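## Task

The jewelry box has six compartments in two rows of three. Place the entire chain bracelet in the back-left compartment, the bangle in the back-right, every ring in the front-right and every ear stud in the front-middle. Each item must rest lower than the top edge of the dividers. The hinge marks the back, and left and right are judged standing in front of the box looking toward the hinge. The box must end up standing upright on the table.

## Robot and tools

Robot: two arms, left_arm and right_arm, each with six revolute joints and a parallel gripper. Joint order, base to hand: waist, shoulder, elbow, wrist pitch, wrist yaw, wrist roll. Nominal ranges in radians: waist -2.618 to 3.054, shoulder 0.000 to 3.142, elbow 0.000 to 3.142, wrist pitch -1.571 to 1.571, wrist yaw -1.571 to 1.571, wrist roll -2.094 to 2.094. A joint's true end may differ by up to 0.059 rad either way. A target more than 0.059 rad past a stated end, and further out than the joint already is, gets the call refused. Targets past the true end are clipped, and the result then says "joint sent to its limit".

Row format: every command row is one flat list of 14 numbers covering both arms, even if only one arm should move. The order is left_arm's six joint angles, then its opening, then right_arm's six angles and opening. Angles are absolute joint targets in radians, not offsets. Opening is on a -1 (closed) to +1 (fully open) scale. To keep an arm or gripper where it is, repeat its current "Joint targets" and "Tool commands" values. Writing 0 for an opening is a real command (half open), not "no change".

Frames: scene frame has its origin at table height midway between the nominal bases, +z up, +x out over the table, and left_arm on the +y side. Image left and right do not follow the arm names. Each arm's end_effector_position (metres) and end_effector_quat_wxyz are reported in that arm's own base frame. Calibrated bases: left_arm at (+0.019, +0.328, +0.026) m, quat_wxyz (+1.000, 0, 0, -0.031). right_arm at (+0.041, -0.259, +0.023) m, quat_wxyz (+1.000, 0, 0, +0.028). Both bases have +z up. The reported hand pose may be wrong by a few centimetres, more when the arm is stretched far. The gripper's fingers point along its +z and open along its y. The reported point sits between the pads, about 1 cm short of the fingertips.

Tools:
execute_actions(actions, cameras): actions is a list of actions. Each action is a list of 1 to 15 rows, and each row lasts one 1/30 s step. A short action repeats its final row until 15 steps are used. An empty list only returns state and images. The controller limits how far a target may run ahead of the measured angle: 0.339 rad for waist, shoulder and elbow, 2.2 for the wrist joints. If a target would carry a gripper more than 200 mm from where it is, that arm's targets are shrunk back. A motion still unfinished when an action ends has to be commanded again.
move(target, speed, blend, opening_speed, blocking, cameras): target is one 14-number row or a list of up to 15 rows, all absolute. Every joint of both arms is interpolated together, so the hand traces a curve. Nothing is avoided, neither objects nor the other arm. speed is rad/s for the joint with the longest travel, 0.01 to 12.57, default 0.5, one value or one per target. blend (rad) rounds the corners at intermediate rows. opening_speed (per second on the -1..1 scale, at least 0.2) ramps the gripper instead of jumping. In a list, a changed opening in a later row is applied once everything has come to rest there. blocking=false returns after about 0.5 s while the motion continues, and a newer move takes over from it. The result has a "move:" line: done, off_target (stopped more than 0.035 rad from a target), moving, held (a check withheld steps or the clearance check halted the path) or fault. It may add limits=held. done does not prove there was no contact.
wait(seconds): 0 to 10 s, with every arm holding its last command. Any running move continues.
stop(): brakes a running move. A fast move needs more room to brake.
zoom_image(camera, region): region [x0, y0, x1, y1] in pixels of that camera's latest image, at most 504 by 504. Cameras: cam_high, cam_low, cam_left_wrist, cam_right_wrist, each 896x504.
finished_scene(scene): pass the current scene number. This ends the scene for good, so call it only once the layout is correct and stable.

cameras argument: ["all"] returns all images, [] returns none. Leaving it out gives all images for an empty action list and none otherwise. An unknown camera name invalidates the whole call.

Result lines: Joint positions (rad; each block ends with the finger gap in metres, 0.093 meaning fully open), Joint velocities (may say "within noise"), Joint targets (what the joints are being driven to right now), Tool commands, grip_measured, Joint torques (biased and noisy, positive toward larger angles; joints 1 to 3 flip sign beyond ±28 N m), motor temperatures, and "joint command not followed" when the clearance check changed targets.

Gripping: grip_measured is about -0.94 with the pads touching and rises about 0.0208 per millimetre of gap. Each gripper may read up to about 0.02 too open. To hold a rigid item, command roughly 0.24 below the reading that matches its width. Small, round or soft items such as rings, studs and chains may need a lower value. Keep sending the same value while carrying. To release, send a value well above the width reading. A reading below -0.94 after sending -1 does not show that a thin item is held, so confirm with the cameras. Slamming closed from far open produces a brief spike in force.

Cautions: go slowly near the items and the box. Do not drop items or release them while moving, and avoid hard hits or long pushes. Never let the arms collide or one gripper close on the other's fingers, since that can end the scene. Keep the box upright and keep everything on the table, because anything left off the table fails the task. Loose items may occasionally be nudged by outside forces, so check them again before finishing. Motors heat when holding loads, stretched out, or pressing against an unreachable pose. A MOTOR HOT line appears at 75 °C, at 90 °C that arm folds and stops working, and at 100 °C it goes limp. Joint friction or load can leave joints short of target, and tiny moves may not happen. Time passes while you think, and a running move keeps going during that time.

Camera calibration (OpenCV K, distortion, T_world_to_cam) is provided per camera. Fixed cameras map from the scene frame, and wrist cameras from their arm's base frame. Expect errors of a few millimetres and under a couple of degrees.

Each tool is called after "Call:" in YAML: its name, and indented under it one key for each argument.

## Session

Call:
execute_actions:
  actions: []

Scene clock: 0.00 s.
left_arm: end_effector_position=(+0.2892, -0.0526, +0.0391) grip_measured=+1.000 end_effector_quat_wxyz=(+0.433, -0.031, +0.899, -0.062) | right_arm: end_effector_position=(+0.2077, +0.1119, +0.1511) grip_measured=+1.000 end_effector_quat_wxyz=(+0.510, -0.067, +0.774, +0.370)
Joint positions: left_arm=[-0.239 1.161 0.199 0.293 -0.104 -0.258 0.093] | right_arm=[0.047 0.214 0.114 -0.162 -0.65 0.382 0.093]
Joint velocities: within noise
Joint torques (N m): no reading
Motor temperatures (°C): left_arm=[28 35 32 37 26 28 27] | right_arm=[30 36 35 35 29 26 27]
Heat: left arm: 37 °C; right arm: 36 °C.
Joint targets: left_arm=[-0.239 1.157 0.210 0.301 -0.104 -0.257] | right_arm=[0.047 0.215 0.123 -0.162 -0.650 0.382]
Tool commands: left_gripper/opening=+1.0 right_gripper/opening=+1.0

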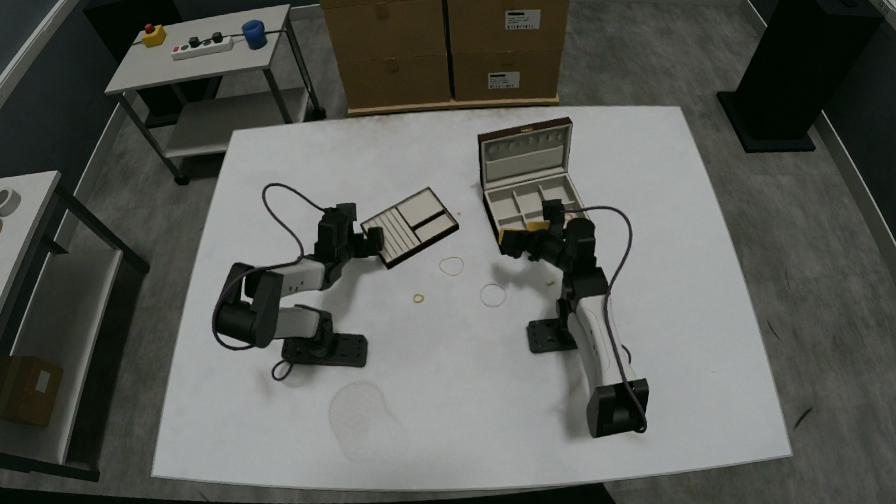

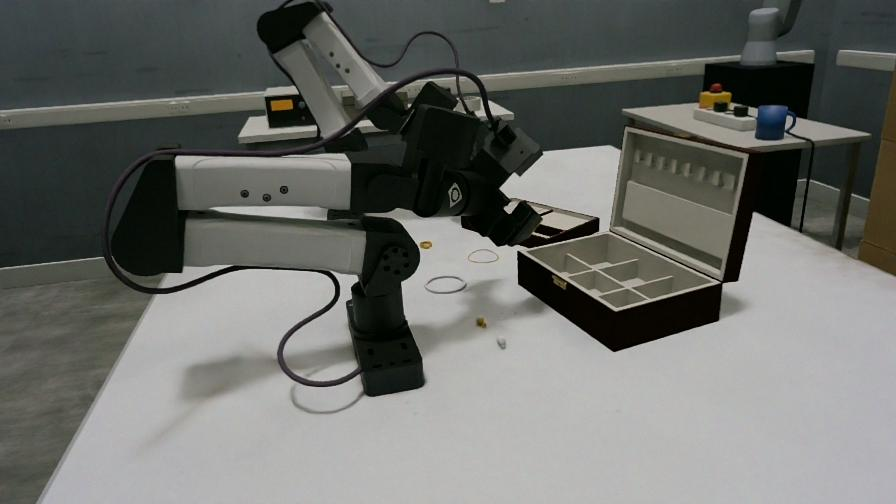

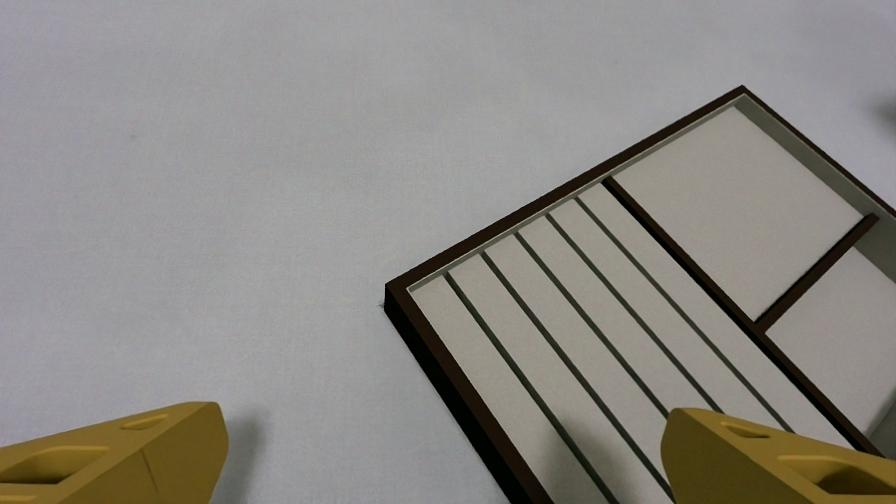

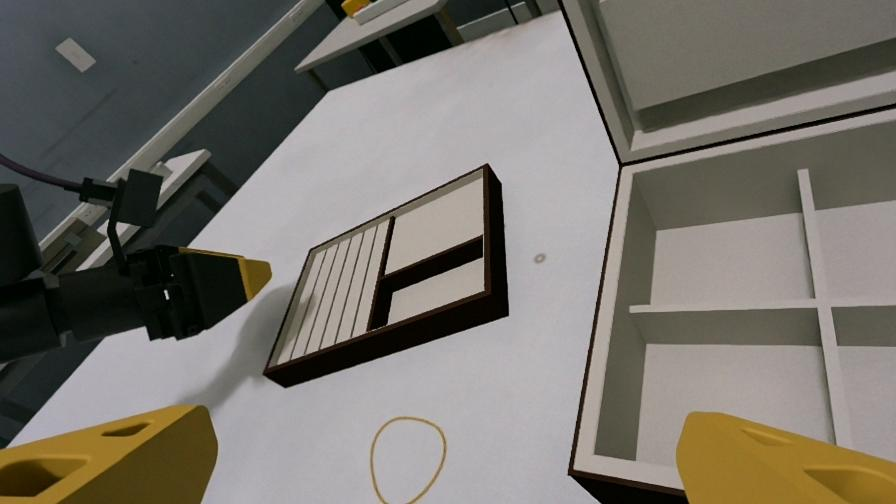

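Call:
move:
  target: [0.3,0.6,0.5,-0.4,0,0,1, 0,1.3,1.3,-1.2,0,0,1]
  speed: 0.8
  cameras: ["all"]

Call:
zoom_image:
  camera: "cam_high"
  region: [340, 100, 600, 320]

Call:
zoom_image:
  camera: "cam_low"
  region: [380, 180, 680, 380]

Scene clock: 40.00 s.
left_arm: end_effector_position=(+0.2501, +0.0776, +0.1667) grip_measured=+1.000 end_effector_quat_wxyz=(+0.489, -0.134, +0.858, +0.076) | right_arm: end_effector_position=(+0.2810, +0.0031, +0.1969) grip_measured=+1.000 end_effector_quat_wxyz=(+0.183, +0.003, +0.983, +0.006)
Joint positions: left_arm=[0.292 0.603 0.47 -0.402 -0.013 -0.009 0.093] | right_arm=[0.006 1.294 1.276 -1.185 -0.009 0.013 0.093]
Joint torques (N m): left_arm=[0.46 0.06 9.25 1.91 0.21 0.13] | right_arm=[-0.01 -4.18 9.18 0.97 0.1 -0.09]
Motor temperatures (°C): left_arm=[28 35 35 43 26 28 27] | right_arm=[30 35 42 39 28 26 27]
Heat: left arm: 43 °C; right arm: 42 °C.
Joint targets: left_arm=[0.300 0.600 0.500 -0.400 0.000 0.000] | right_arm=[0.000 1.300 1.300 -1.200 0.000 0.000]
move: done
camera_calibration:
cam_left_wrist: T_world_to_cam=[[0.310495, -0.950505, 0.0115582, -0.00571368], [-0.760958, -0.255827, -0.596234, 0.351604], [0.56968, 0.176332, -0.802727, 0.0585135], [0, 0, 0, 1]] pos_world=[0.235996, 0.0742012, 0.256675]
cam_right_wrist: T_world_to_cam=[[0.00708758, -0.999769, -0.0202853, 0.00442603], [-0.996593, -0.00872911, 0.0820134, 0.303177], [-0.0821715, 0.0196349, -0.996425, 0.295635], [0, 0, 0, 1]] pos_world=[0.326405, 0.00126672, 0.269803]

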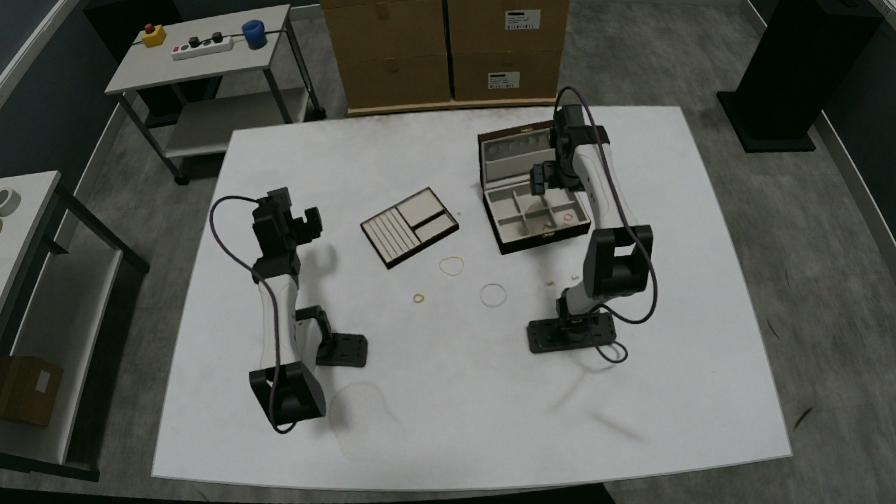

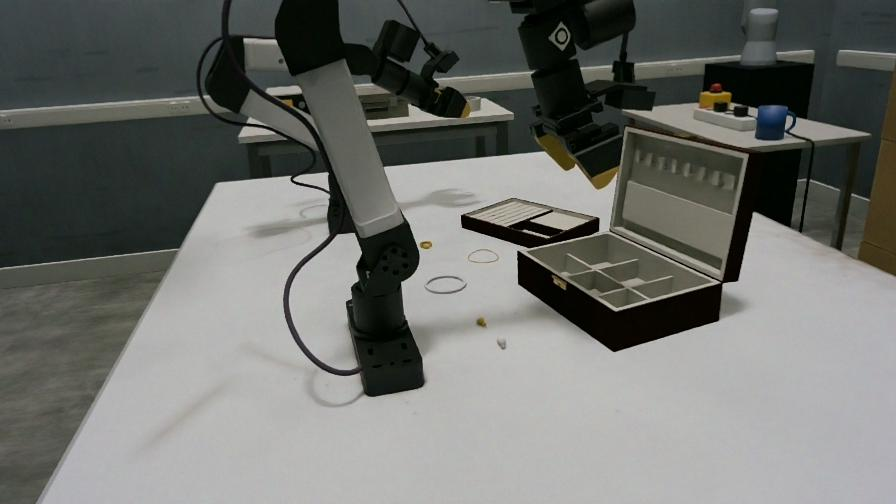

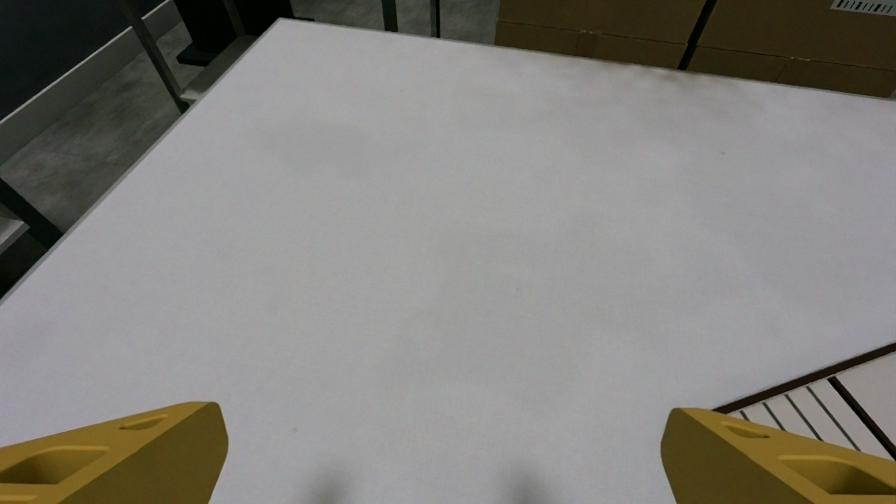

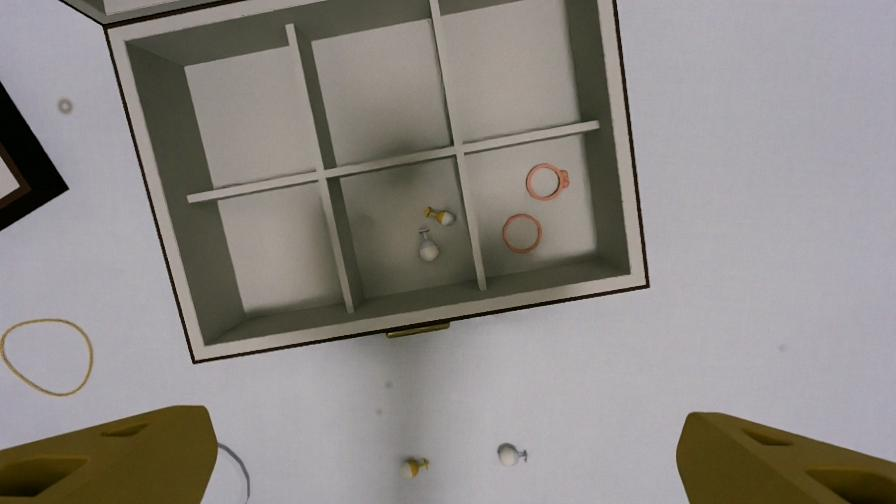

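Scaled by 1.938 from the camera's 896x504 image, which has a finer 1280x720 frame.

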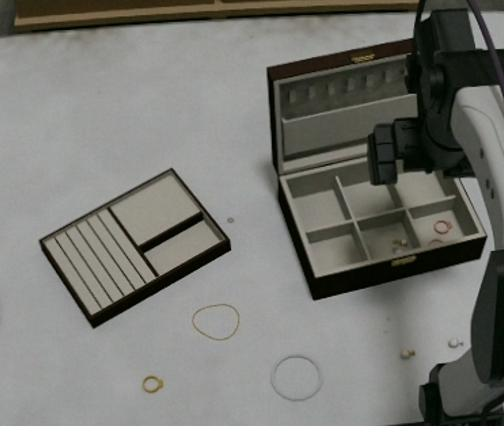

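Scaled by 1.680 from the camera's 896x504 image, which has a finer 1280x720 frame.

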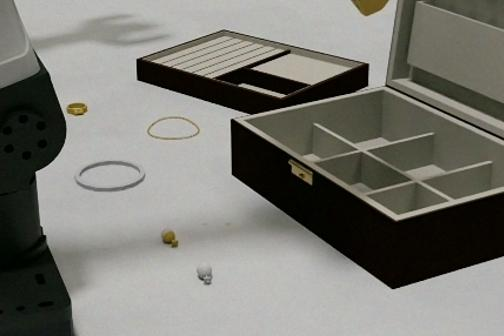

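Call:
move:
  target: [0.3,0.6,0.5,-0.4,0,0,1, 0.172,1.19,0.692,-1.073,0,-1.57,0]
  speed: 1.0
  cameras: ["all"]

Call:
zoom_image:
  camera: "cam_high"
  region: [340, 100, 620, 320]

Scene clock: 144.93 s.
left_arm: end_effector_position=(+0.2499, +0.0775, +0.1664) grip_measured=+1.000 end_effector_quat_wxyz=(+0.489, -0.133, +0.859, +0.075) | right_arm: end_effector_position=(+0.1605, +0.0275, +0.0513) grip_measured=+0.002 end_effector_quat_wxyz=(+0.008, +0.758, -0.653, -0.009)
Joint positions: left_arm=[0.292 0.603 0.47 -0.404 -0.013 -0.009 0.093] | right_arm=[0.166 1.204 0.698 -1.089 -0.004 -1.553 0.045]
Joint torques (N m): left_arm=[0.46 0.05 9.26 1.91 0.19 0.12] | right_arm=[1.01 -4.22 5.52 0.38 0 -0.13]
Heat: left arm: 47 °C; right arm: 44 °C.
Joint targets: left_arm=[0.300 0.600 0.500 -0.400 0.000 0.000] | right_arm=[0.172 1.190 0.692 -1.073 0.000 -1.570]
move: done
camera_calibration:
cam_left_wrist: T_world_to_cam=[[0.309914, -0.9507, 0.0110441, -0.00552106], [-0.762244, -0.25539, -0.594777, 0.351235], [0.568275, 0.175912, -0.803815, 0.0588508], [0, 0, 0, 1]] pos_world=[0.235995, 0.0741005, 0.256273]
cam_right_wrist: T_world_to_cam=[[0.987418, 0.154304, -0.0345888, -0.161676], [0.154028, -0.888976, 0.431273, 0.016903], [0.0357984, -0.431174, -0.901558, 0.128826], [0, 0, 0, 1]] pos_world=[0.152427, 0.0955203, 0.103262]

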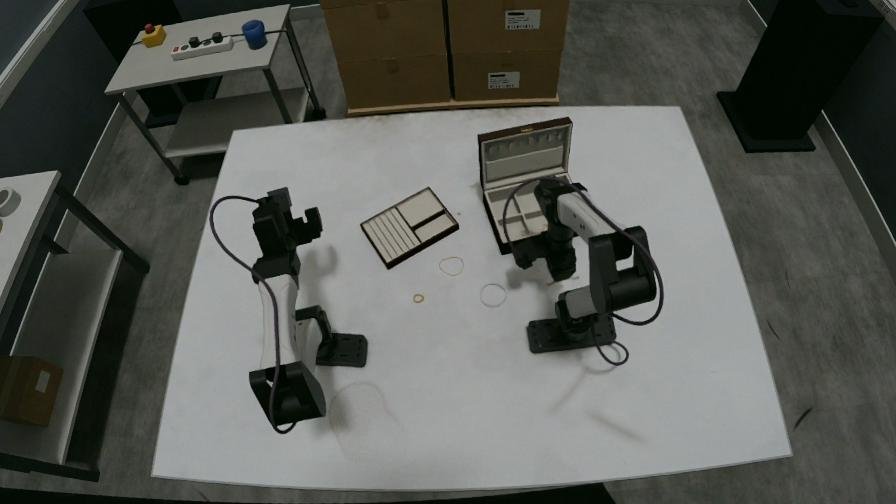

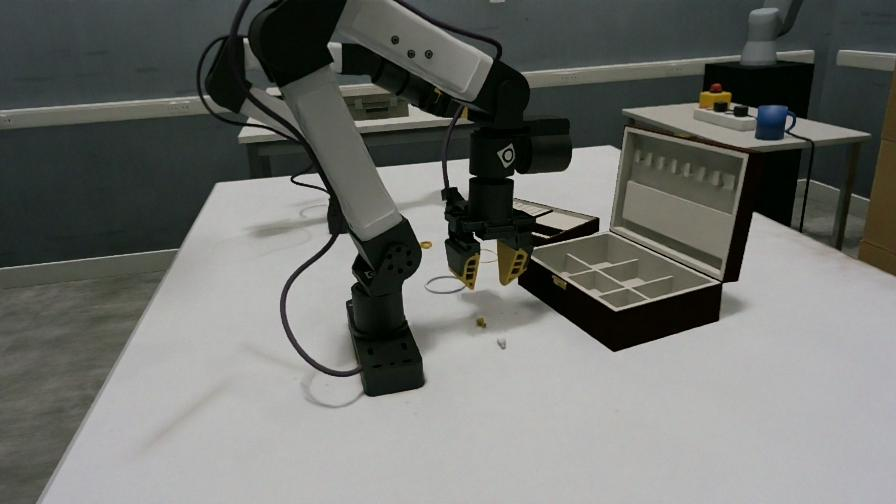

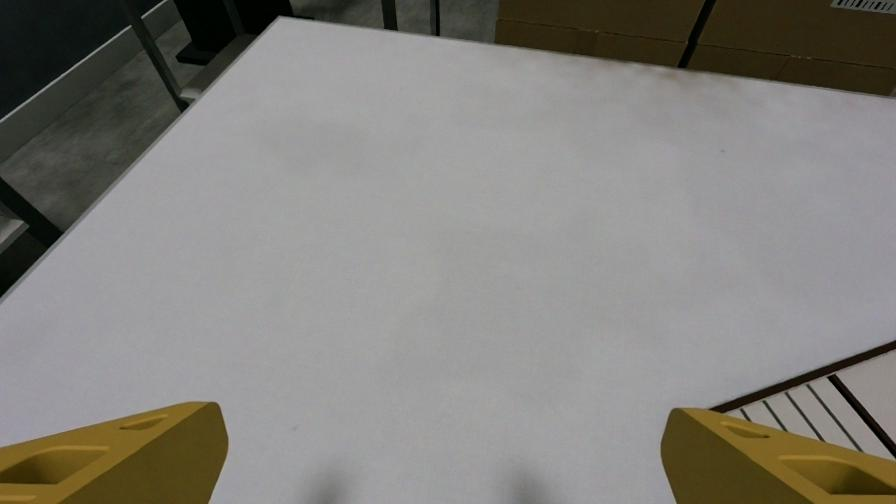

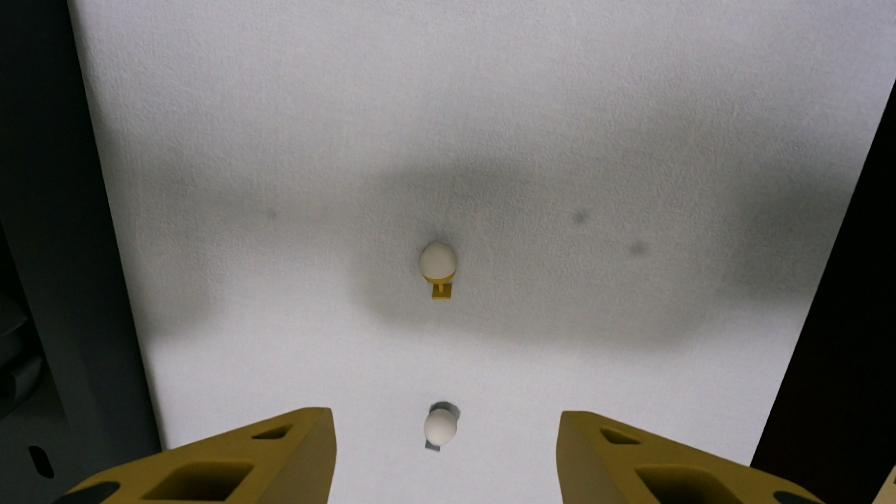

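Scaled by 1.800 from the camera's 896x504 image, which has a finer 1280x720 frame.

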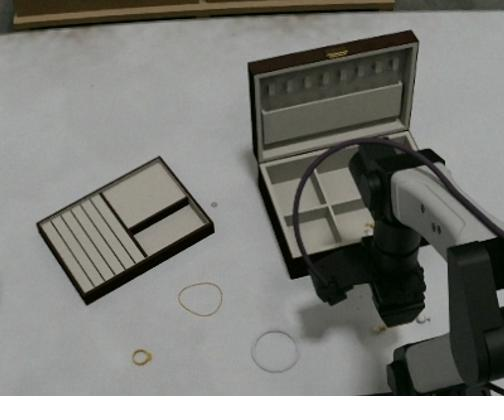

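Call:
move:
  target: [0.3,0.6,0.5,-0.4,0,0,1, 0.21,1.261,0.526,-0.836,0,-1.57,-0.3]
  speed: 0.8
  cameras: ["cam_right_wrist"]

Scene clock: 161.23 s.
left_arm: end_effector_position=(+0.2498, +0.0775, +0.1663) grip_measured=+1.000 end_effector_quat_wxyz=(+0.488, -0.133, +0.859, +0.076) | right_arm: end_effector_position=(+0.1561, +0.0328, +0.0045) grip_measured=-0.298 end_effector_quat_wxyz=(+0.002, +0.770, -0.638, -0.003)
Joint positions: left_arm=[0.292 0.603 0.47 -0.405 -0.013 -0.008 0.093] | right_arm=[0.204 1.256 0.53 -0.853 -0.003 -1.555 0.031]
Joint torques (N m): left_arm=[0.46 0.06 9.26 1.92 0.18 0.12] | right_arm=[1.01 -2.37 5.2 0.49 -0.01 -0.11]
Motor temperatures (°C): left_arm=[27 34 40 48 26 27 27] | right_arm=[30 36 43 34 27 26 27]
Heat: left arm: 48 °C; right arm: 43 °C.
Joint targets: left_arm=[0.300 0.600 0.500 -0.400 0.000 0.000] | right_arm=[0.210 1.261 0.526 -0.836 0.000 -1.570]
move: done
camera_calibration:
cam_right_wrist: T_world_to_cam=[[0.980938, 0.193502, -0.0178177, -0.160061], [0.182091, -0.883318, 0.431964, 0.0378657], [0.0678472, -0.426974, -0.901715, 0.0839205], [0, 0, 0, 1]] pos_world=[0.144421, 0.100251, 0.0564639]
Images, in order (width x height): cam_right_wrist 896x504.

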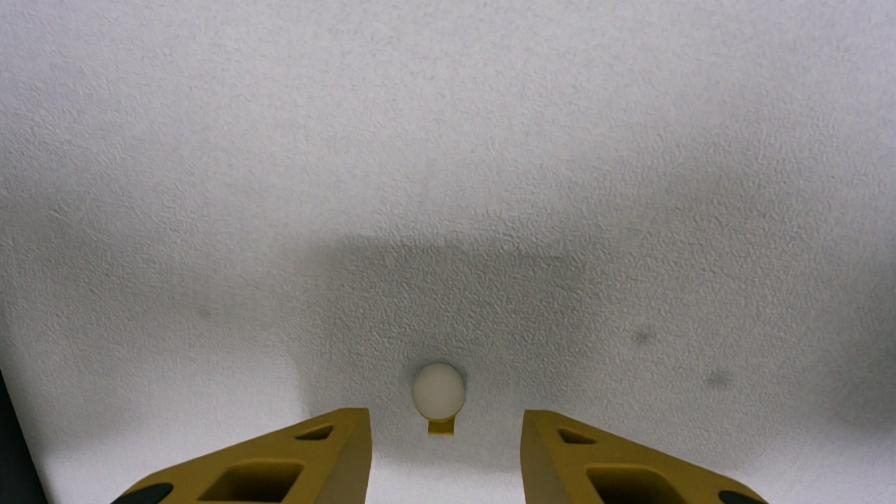

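Call:
move:
  target:
    - [0.3,0.6,0.5,-0.4,0,0,1, 0.206,1.304,0.486,-0.745,0,-1.57,-0.3]
    - [0.3,0.6,0.5,-0.4,0,0,1, 0.206,1.304,0.486,-0.745,0,-1.57,-1]
  speed: 0.4
  opening_speed: 1
  cameras: ["cam_right_wrist"]

Scene clock: 173.30 s.
left_arm: end_effector_position=(+0.2498, +0.0775, +0.1663) grip_measured=+1.000 end_effector_quat_wxyz=(+0.488, -0.133, +0.859, +0.076) | right_arm: end_effector_position=(+0.1645, +0.0343, -0.0064) grip_measured=-0.873 end_effector_quat_wxyz=(-0.010, +0.771, -0.637, +0.007)
Joint positions: left_arm=[0.292 0.603 0.47 -0.405 -0.013 -0.008 0.093] | right_arm=[0.204 1.289 0.502 -0.759 -0.001 -1.556 0.003]
Joint torques (N m): left_arm=[0.46 0.06 9.26 1.92 0.18 0.12] | right_arm=[0.66 -1.72 3.99 0.5 -0.03 -0.1]
Heat: left arm: 48 °C; right arm: 42 °C.
Joint targets: left_arm=[0.300 0.600 0.500 -0.400 0.000 0.000] | right_arm=[0.206 1.304 0.486 -0.745 0.000 -1.570]
move: done; target 2's new numbers were sent with right_arm's wrist pitch 0.054 rad from that target
camera_calibration:
cam_right_wrist: T_world_to_cam=[[0.980776, 0.19461, 0.0143233, -0.168611], [0.169339, -0.885296, 0.433098, 0.0445585], [0.0969656, -0.422347, -0.901233, 0.0691885], [0, 0, 0, 1]] pos_world=[0.151115, 0.101483, 0.0454718]
Images, in order (width x height): cam_right_wrist 896x504.

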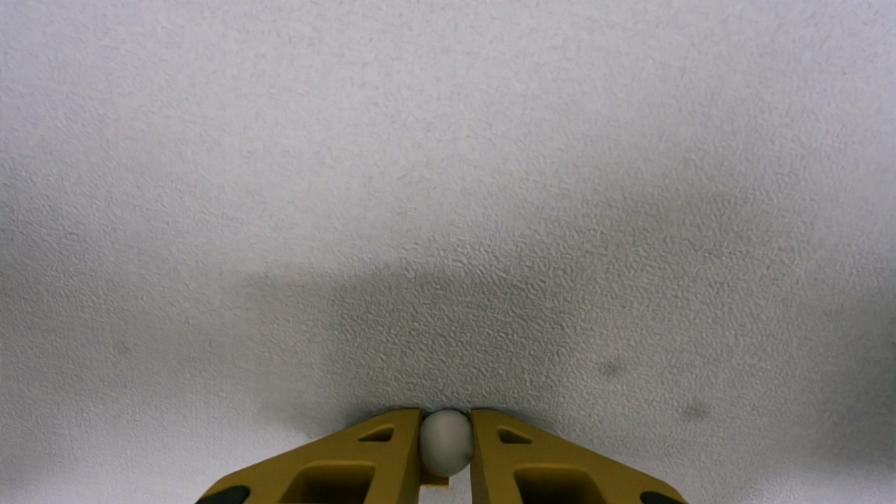

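Call:
move:
  target:
    - [0.3,0.6,0.5,-0.4,0,0,1, 0.206,1.139,0.82,-1.252,0,-1.57,-1]
    - [0.3,0.6,0.5,-0.4,0,0,1, 0.0955,1.741,1.341,-1.171,0,-1.64,-1]
  speed: 0.8
  blend: 0.05
  cameras: ["cam_right_wrist","cam_high","cam_low"]

Scene clock: 189.93 s.
left_arm: end_effector_position=(+0.2498, +0.0775, +0.1663) grip_measured=+1.000 end_effector_quat_wxyz=(+0.488, -0.133, +0.859, +0.076) | right_arm: end_effector_position=(+0.3047, +0.0307, +0.0879) grip_measured=-0.890 end_effector_quat_wxyz=(+0.007, +0.759, -0.651, -0.008)
Joint positions: left_arm=[0.292 0.603 0.47 -0.405 -0.013 -0.008 0.093] | right_arm=[0.1 1.734 1.319 -1.177 -0.001 -1.623 0.002]
Joint torques (N m): left_arm=[0.46 0.06 9.25 1.92 0.18 0.12] | right_arm=[0.09 -7.82 8.27 0.3 -0.03 -0.11]
Heat: left arm: 49 °C; right arm: 41 °C.
Joint targets: left_arm=[0.300 0.600 0.500 -0.400 0.000 0.000] | right_arm=[0.095 1.741 1.341 -1.171 0.000 -1.640]
move: done
camera_calibration:
cam_right_wrist: T_world_to_cam=[[0.98692, 0.158208, -0.030981, -0.303573], [0.15594, -0.888098, 0.432394, -0.0189455], [0.0408943, -0.43157, -0.901152, 0.156442], [0, 0, 0, 1]] pos_world=[0.296159, 0.098718, 0.139765]
Images, in order (width x height): cam_high 896x504, cam_low 896x504, cam_right_wrist 896x504.

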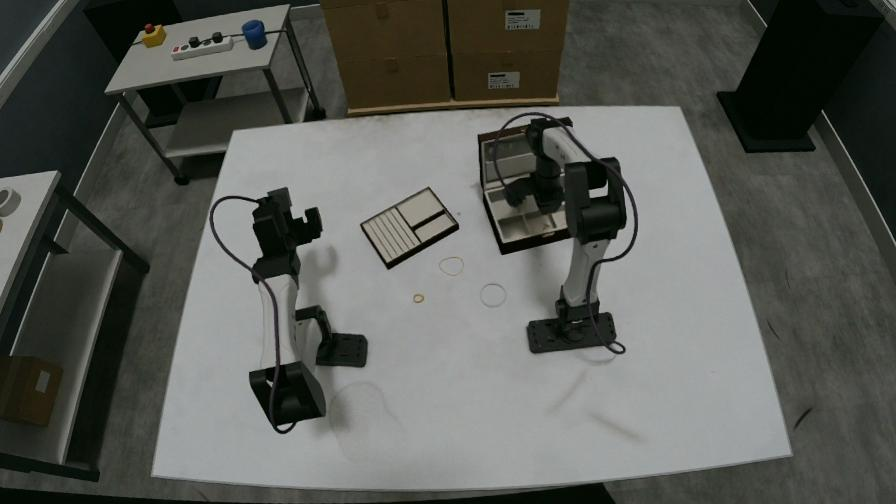

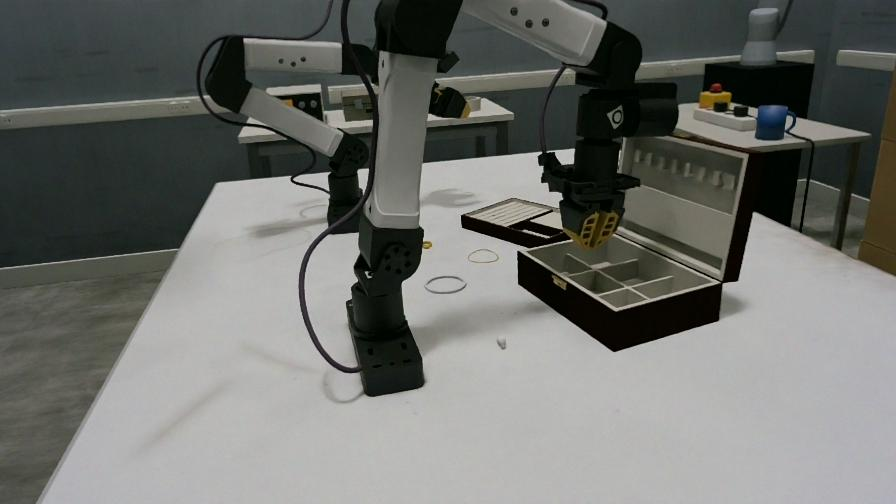

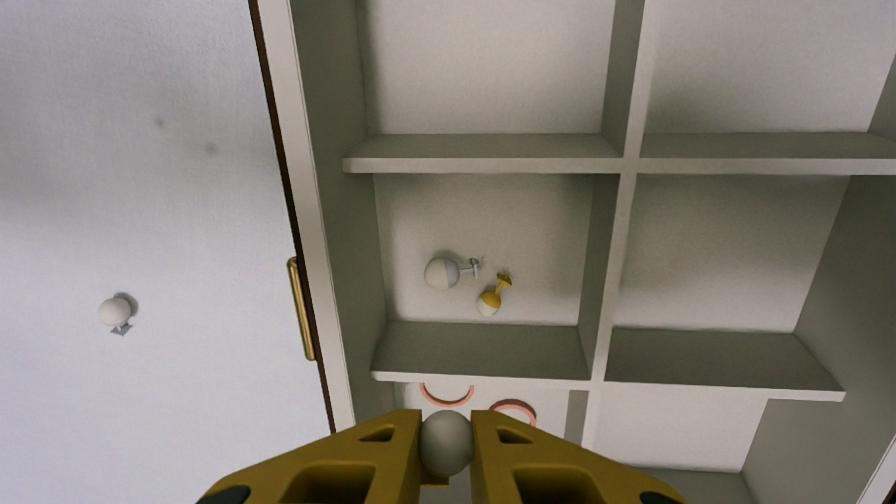

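Call:
move:
  target:
    - [0.3,0.6,0.5,-0.4,0,0,1, 0.086,1.78,1.281,-1.05,0,-1.64,-1]
    - [0.3,0.6,0.5,-0.4,0,0,1, 0.086,1.863,1.138,-0.823,0,-1.64,-1]
    - [0.3,0.6,0.5,-0.4,0,0,1, 0.086,1.863,1.138,-0.823,0,-1.64,-0.65]
  speed: 0.5
  opening_speed: 0.6
  cameras: ["cam_right_wrist"]

Scene clock: 207.77 s.
left_arm: end_effector_position=(+0.2498, +0.0775, +0.1662) grip_measured=+1.000 end_effector_quat_wxyz=(+0.488, -0.133, +0.859, +0.075) | right_arm: end_effector_position=(+0.3149, +0.0291, +0.0092) grip_measured=-0.653 end_effector_quat_wxyz=(+0.003, +0.758, -0.653, -0.003)
Joint positions: left_arm=[0.292 0.603 0.47 -0.405 -0.013 -0.008 0.093] | right_arm=[0.092 1.856 1.141 -0.865 -0.001 -1.627 0.014]
Joint torques (N m): left_arm=[0.46 0.06 9.25 1.92 0.19 0.12] | right_arm=[-0.03 -8.38 5.38 0.7 -0.03 -0.08]
Heat: left arm: 49 °C; right arm: 43 °C.
Joint targets: left_arm=[0.300 0.600 0.500 -0.400 0.000 0.000] | right_arm=[0.086 1.863 1.138 -0.823 0.000 -1.640]
move: off_target (right_arm); target 3's new numbers were sent with right_arm's wrist pitch 0.038 rad from that target; right_arm: the wrist pitch is farthest, 0.042 rad from its target
camera_calibration:
cam_right_wrist: T_world_to_cam=[[0.987813, 0.154408, -0.0195793, -0.31609], [0.14756, -0.889044, 0.43339, 0.0147231], [0.0495123, -0.430998, -0.900994, 0.081729], [0, 0, 0, 1]] pos_world=[0.306019, 0.0971215, 0.0610677]
Images, in order (width x height): cam_right_wrist 896x504.

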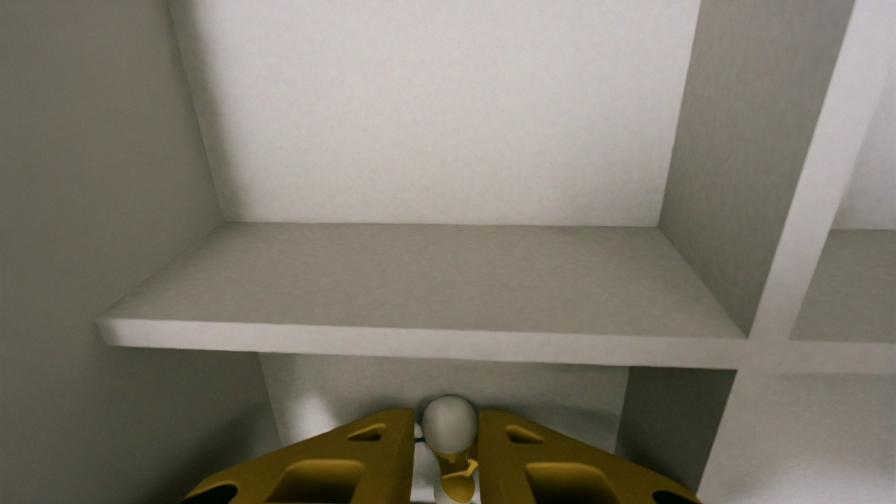

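Call:
move:
  target:
    - [0.3,0.6,0.5,-0.4,0,0,1, 0.086,1.745,1.36,-1.165,0,-1.64,-0.65]
    - [0.3,0.6,0.5,-0.4,0,0,1, -0.188,1.193,0.853,-1.231,0,-1.77,-0.3]
    - [0.3,0.6,0.5,-0.4,0,0,1, -0.188,1.319,0.565,-0.816,0,-1.77,-0.3]
  speed: 0.8
  opening_speed: 1
  blend: 0.04
  cameras: ["cam_right_wrist"]

Scene clock: 230.87 s.
left_arm: end_effector_position=(+0.2498, +0.0775, +0.1662) grip_measured=+1.000 end_effector_quat_wxyz=(+0.488, -0.133, +0.859, +0.075) | right_arm: end_effector_position=(+0.1694, -0.0316, +0.0046) grip_measured=-0.302 end_effector_quat_wxyz=(+0.002, +0.707, -0.707, -0.002)
Joint positions: left_arm=[0.292 0.603 0.47 -0.405 -0.013 -0.008 0.093] | right_arm=[-0.183 1.313 0.569 -0.833 0.001 -1.754 0.031]
Joint torques (N m): left_arm=[0.46 0.06 9.26 1.92 0.18 0.12] | right_arm=[0.05 -2.91 5.15 0.46 -0.05 -0.11]
Heat: left arm: 50 °C; right arm: 42 °C.
Joint targets: left_arm=[0.300 0.600 0.500 -0.400 0.000 0.000] | right_arm=[-0.188 1.319 0.565 -0.816 0.000 -1.770]
move: done; blend cut to 0 rad at target 2
camera_calibration:
cam_right_wrist: T_world_to_cam=[[0.999848, 0.00699255, -0.0159739, -0.169818], [0.0132428, -0.900467, 0.434722, 0.00662322], [-0.0113442, -0.434867, -0.900423, 0.0688157], [0, 0, 0, 1]] pos_world=[0.170485, 0.0370772, 0.0563714]
Images, in order (width x height): cam_right_wrist 896x504.

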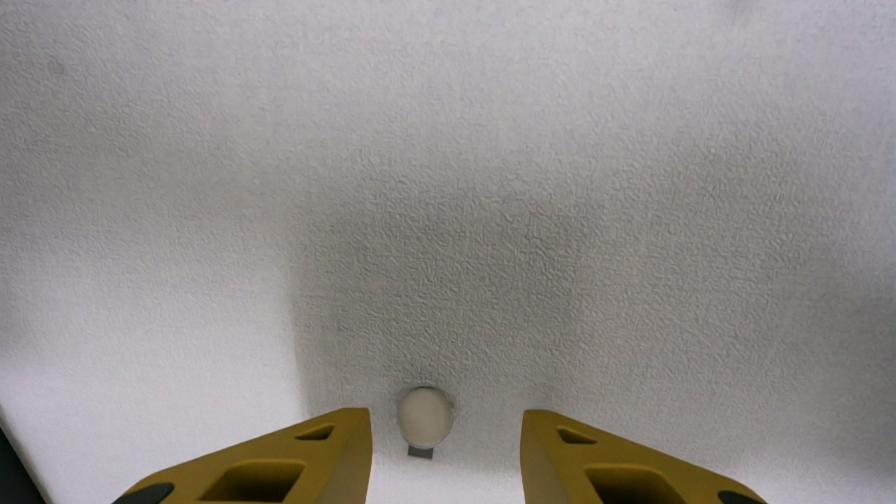

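Call:
move:
  target:
    - [0.3,0.6,0.5,-0.4,0,0,1, -0.231,1.336,0.535,-0.77,0,-1.8,-0.3]
    - [0.3,0.6,0.5,-0.4,0,0,1, -0.231,1.336,0.535,-0.77,0,-1.8,-1]
  speed: 0.4
  opening_speed: 1
  cameras: ["cam_right_wrist"]

Scene clock: 243.37 s.
left_arm: end_effector_position=(+0.2498, +0.0775, +0.1662) grip_measured=+1.000 end_effector_quat_wxyz=(+0.488, -0.133, +0.859, +0.075) | right_arm: end_effector_position=(+0.1674, -0.0385, -0.0037) grip_measured=-0.862 end_effector_quat_wxyz=(+0.001, +0.703, -0.711, +0.000)
Joint positions: left_arm=[0.292 0.603 0.47 -0.405 -0.013 -0.008 0.093] | right_arm=[-0.225 1.328 0.541 -0.785 0.001 -1.784 0.004]
Joint torques (N m): left_arm=[0.46 0.08 9.25 1.92 0.18 0.12] | right_arm=[-0.05 -2.69 4.81 0.45 -0.05 -0.11]
Heat: left arm: 50 °C; right arm: 41 °C.
Joint targets: left_arm=[0.300 0.600 0.500 -0.400 0.000 0.000] | right_arm=[-0.231 1.336 0.535 -0.770 0.000 -1.800]
move: done
camera_calibration:
cam_right_wrist: T_world_to_cam=[[0.999923, -0.00483344, -0.0114614, -0.168375], [0.000640544, -0.900186, 0.435505, 0.00606848], [-0.0124223, -0.435479, -0.900113, 0.0583776], [0, 0, 0, 1]] pos_world=[0.169084, 0.0300712, 0.0479738]
Images, in order (width x height): cam_right_wrist 896x504.

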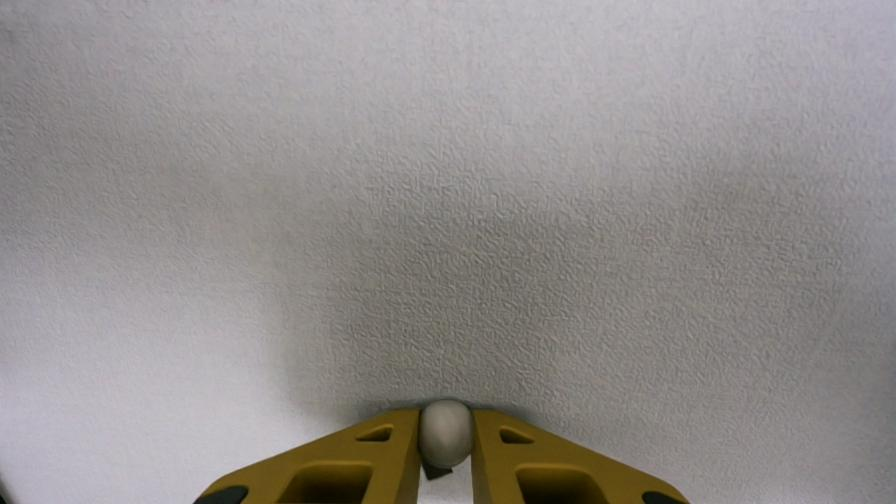

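Call:
move:
  target:
    - [0.3,0.6,0.5,-0.4,0,0,1, -0.231,1.193,0.853,-1.231,0,-1.8,-1]
    - [0.3,0.6,0.5,-0.4,0,0,1, 0.1405,1.75,1.365,-1.175,0,-1.59,-1]
    - [0.3,0.6,0.5,-0.4,0,0,1, 0.1405,1.788,1.338,-1.095,0,-1.59,-1]
    - [0.3,0.6,0.5,-0.4,0,0,1, 0.1405,1.875,1.17,-0.835,0,-1.59,-1]
    - [0.3,0.6,0.5,-0.4,0,0,1, 0.1405,1.875,1.17,-0.835,0,-1.59,-0.65]
  speed: [0.8,0.8,0.5,0.4,0.4]
  opening_speed: 0.6
  blend: [0.04,0.02,0.02,0,0]
  cameras: ["cam_right_wrist"]

Scene clock: 264.90 s.
left_arm: end_effector_position=(+0.2498, +0.0775, +0.1662) grip_measured=+1.000 end_effector_quat_wxyz=(+0.488, -0.133, +0.859, +0.075) | right_arm: end_effector_position=(+0.3180, +0.0441, +0.0162) grip_measured=-0.653 end_effector_quat_wxyz=(+0.005, +0.764, -0.645, -0.002)
Joint positions: left_arm=[0.292 0.603 0.47 -0.405 -0.013 -0.008 0.093] | right_arm=[0.14 1.861 1.178 -0.898 0.004 -1.599 0.014]
Joint torques (N m): left_arm=[0.46 0.06 9.25 1.92 0.19 0.12] | right_arm=[0.53 -7.87 4.94 0.91 -0.08 0.14]
Heat: left arm: 50 °C; right arm: 40 °C.
Joint targets: left_arm=[0.300 0.600 0.500 -0.400 0.000 0.000] | right_arm=[0.141 1.875 1.170 -0.835 0.000 -1.590]
move: off_target (right_arm); target 5's new numbers were sent with right_arm's wrist pitch 0.058 rad from that target; right_arm: the wrist pitch is farthest, 0.063 rad from its target
camera_calibration:
cam_right_wrist: T_world_to_cam=[[0.984552, 0.173928, -0.0201704, -0.321163], [0.165075, -0.883631, 0.438118, 0.0186851], [0.0583778, -0.434679, -0.898691, 0.0916273], [0, 0, 0, 1]] pos_world=[0.307768, 0.112198, 0.0676804]
Images, in order (width x height): cam_right_wrist 896x504.

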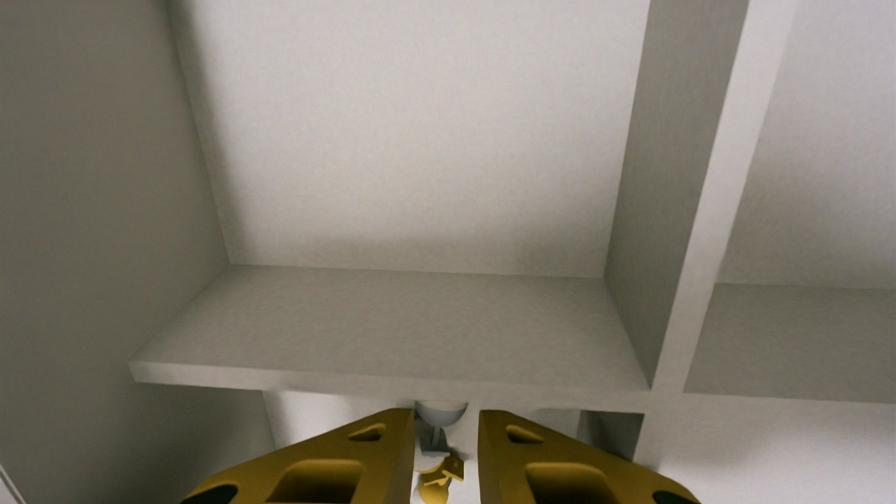

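Call:
move:
  target:
    - [0.3,0.6,0.5,-0.4,0,0,1, 0.1405,1.75,1.365,-1.175,0,-1.59,-0.6]
    - [0.3,0.6,0.5,-0.4,0,0,1, 1.0,1.3,1.3,-1.2,0,0,0]
  speed: [0.6,1]
  cameras: ["all"]

Call:
zoom_image:
  camera: "cam_high"
  region: [380, 100, 620, 310]

Scene clock: 279.93 s.
left_arm: end_effector_position=(+0.2498, +0.0775, +0.1662) grip_measured=+1.000 end_effector_quat_wxyz=(+0.488, -0.133, +0.859, +0.075) | right_arm: end_effector_position=(+0.1571, +0.2411, +0.2019) grip_measured=-0.002 end_effector_quat_wxyz=(+0.166, -0.474, +0.860, +0.087)
Joint positions: left_arm=[0.292 0.603 0.47 -0.405 -0.013 -0.008 0.093] | right_arm=[0.996 1.314 1.307 -1.187 0.004 -0.012 0.045]
Joint torques (N m): left_arm=[0.46 0.06 9.26 1.92 0.18 0.12] | right_arm=[0.85 -6.3 6.24 0.99 -0.02 0.17]
Heat: left arm: 51 °C; right arm: 40 °C.
Joint targets: left_arm=[0.300 0.600 0.500 -0.400 0.000 0.000] | right_arm=[1.000 1.300 1.300 -1.200 0.000 0.000]
move: done
camera_calibration:
cam_left_wrist: T_world_to_cam=[[0.309648, -0.950791, 0.0106907, -0.00545505], [-0.762867, -0.255126, -0.594092, 0.351101], [0.567585, 0.175804, -0.804326, 0.0590896], [0, 0, 0, 1]] pos_world=[0.235994, 0.0740003, 0.256172]
cam_right_wrist: T_world_to_cam=[[0.849701, -0.527264, 0.000933326, -0.00725437], [-0.525944, -0.847447, 0.0722243, 0.311687], [-0.0372903, -0.06186, -0.997388, 0.298589], [0, 0, 0, 1]] pos_world=[0.181228, 0.278784, 0.275304]

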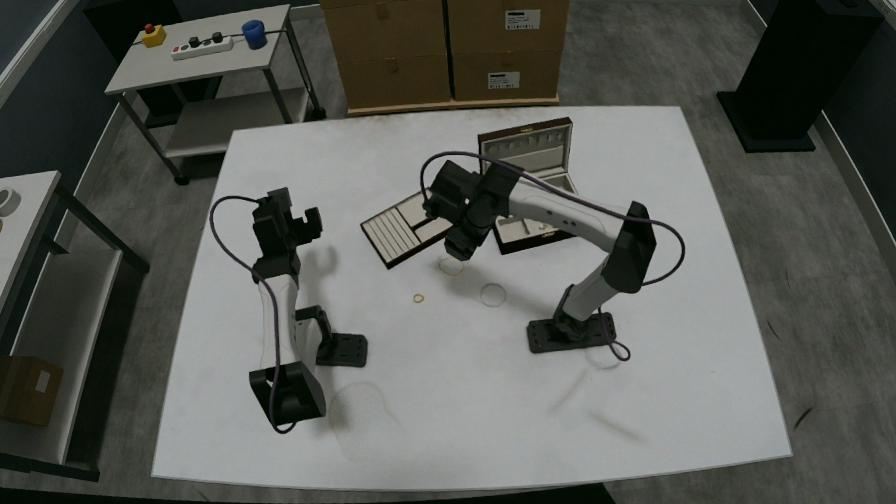

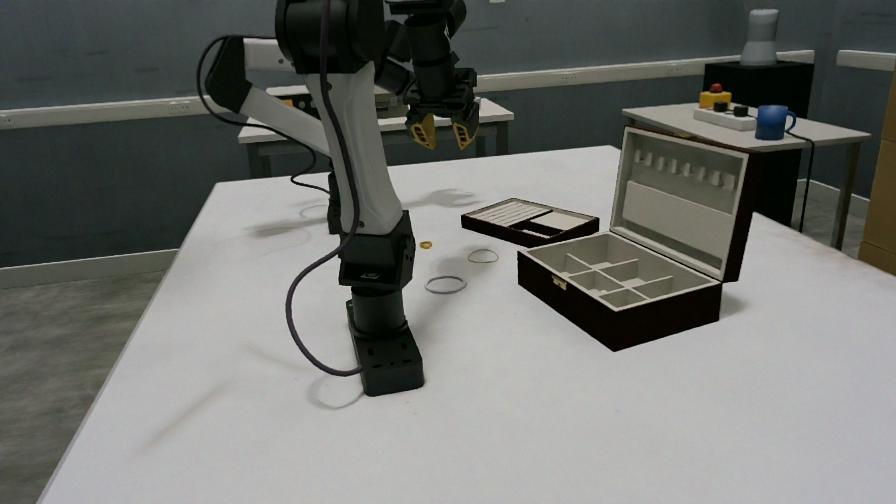

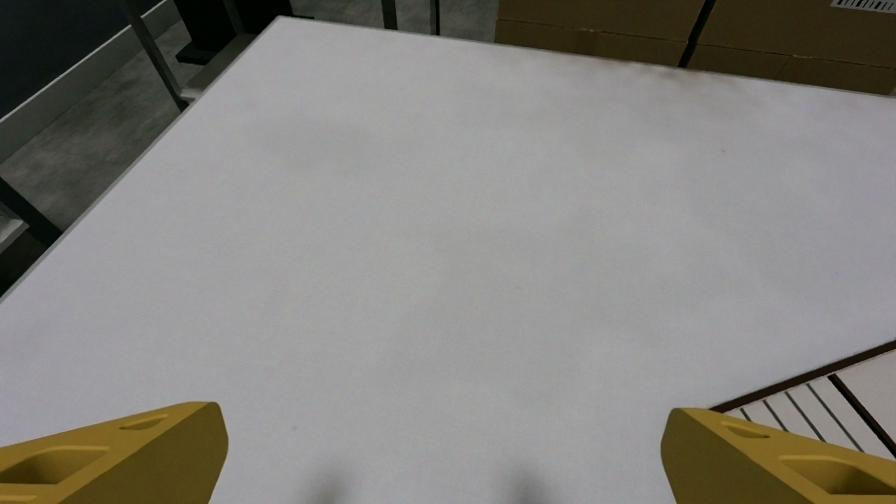

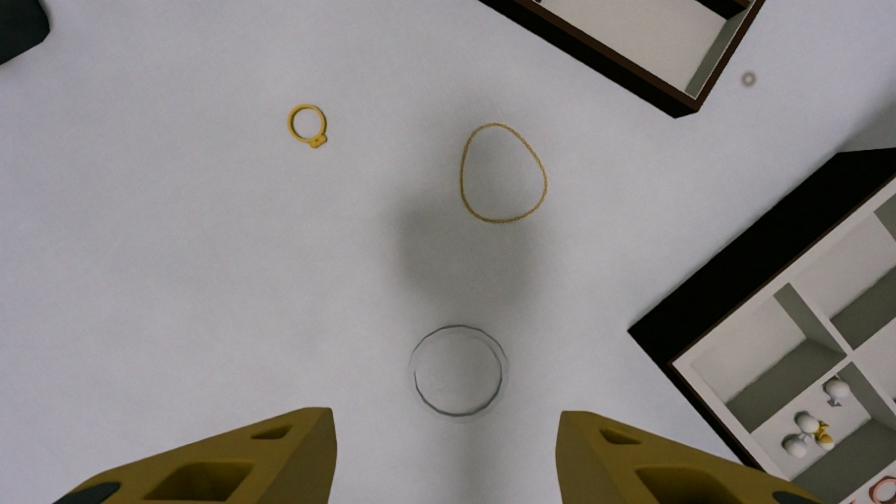

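Scaled by 2.100 from the camera's 896x504 image, which has a finer 1280x720 frame.

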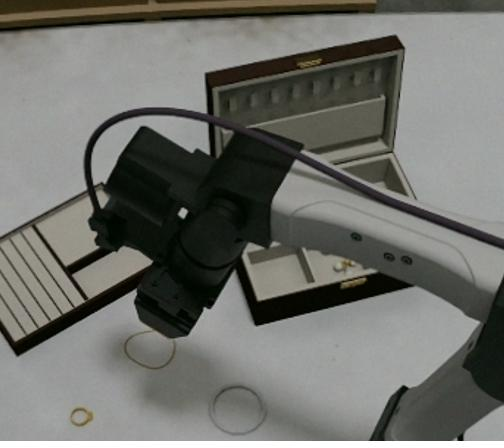

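Call:
move:
  target:
    - [0.3,0.6,0.5,-0.4,0,0,1, 1.222,2.076,1.735,-1.204,0,-0.35,-0.1]
    - [0.3,0.6,0.5,-0.4,0,0,1, 1.222,2.142,1.576,-0.98,0,-0.35,-0.1]
  speed: [1,0.5]
  cameras: ["cam_right_wrist"]

Scene clock: 299.00 s.
left_arm: end_effector_position=(+0.2498, +0.0775, +0.1662) grip_measured=+1.000 end_effector_quat_wxyz=(+0.488, -0.133, +0.859, +0.075) | right_arm: end_effector_position=(+0.1387, +0.3798, +0.0153) grip_measured=-0.098 end_effector_quat_wxyz=(-0.007, +0.703, -0.711, -0.001)
Joint positions: left_arm=[0.292 0.603 0.47 -0.405 -0.013 -0.008 0.093] | right_arm=[1.222 2.136 1.579 -1 0.004 -0.337 0.04]
Joint torques (N m): left_arm=[0.46 0.05 9.25 1.92 0.19 0.12] | right_arm=[0.46 -11.69 5.86 0.55 -0.03 -0.08]
Heat: left arm: 51 °C; right arm: 40 °C.
Joint targets: left_arm=[0.300 0.600 0.500 -0.400 0.000 0.000] | right_arm=[1.222 2.142 1.576 -0.980 0.000 -0.350]
move: done
camera_calibration:
cam_right_wrist: T_world_to_cam=[[0.999984, -0.00517966, -0.00222503, -0.137367], [-0.00374452, -0.905342, 0.424668, 0.377115], [-0.00421404, -0.424652, -0.905347, 0.252058], [0, 0, 0, 1]] pos_world=[0.139839, 0.447744, 0.0677461]
Images, in order (width x height): cam_right_wrist 896x504.

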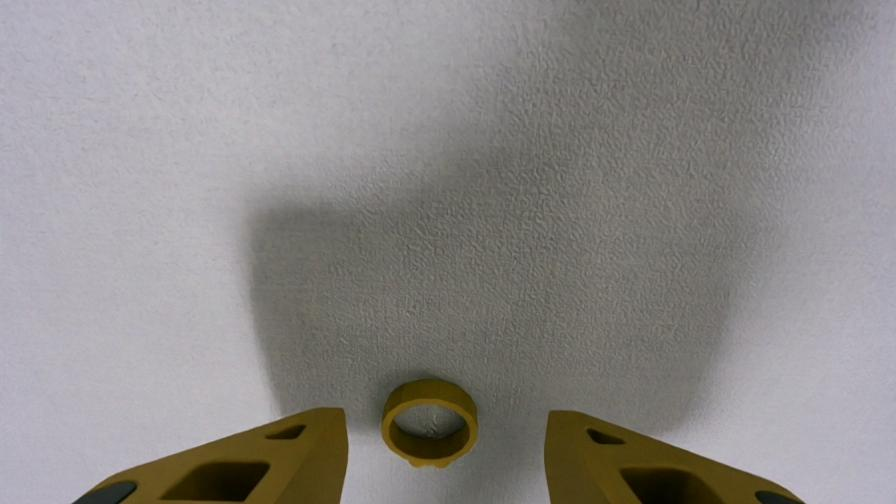

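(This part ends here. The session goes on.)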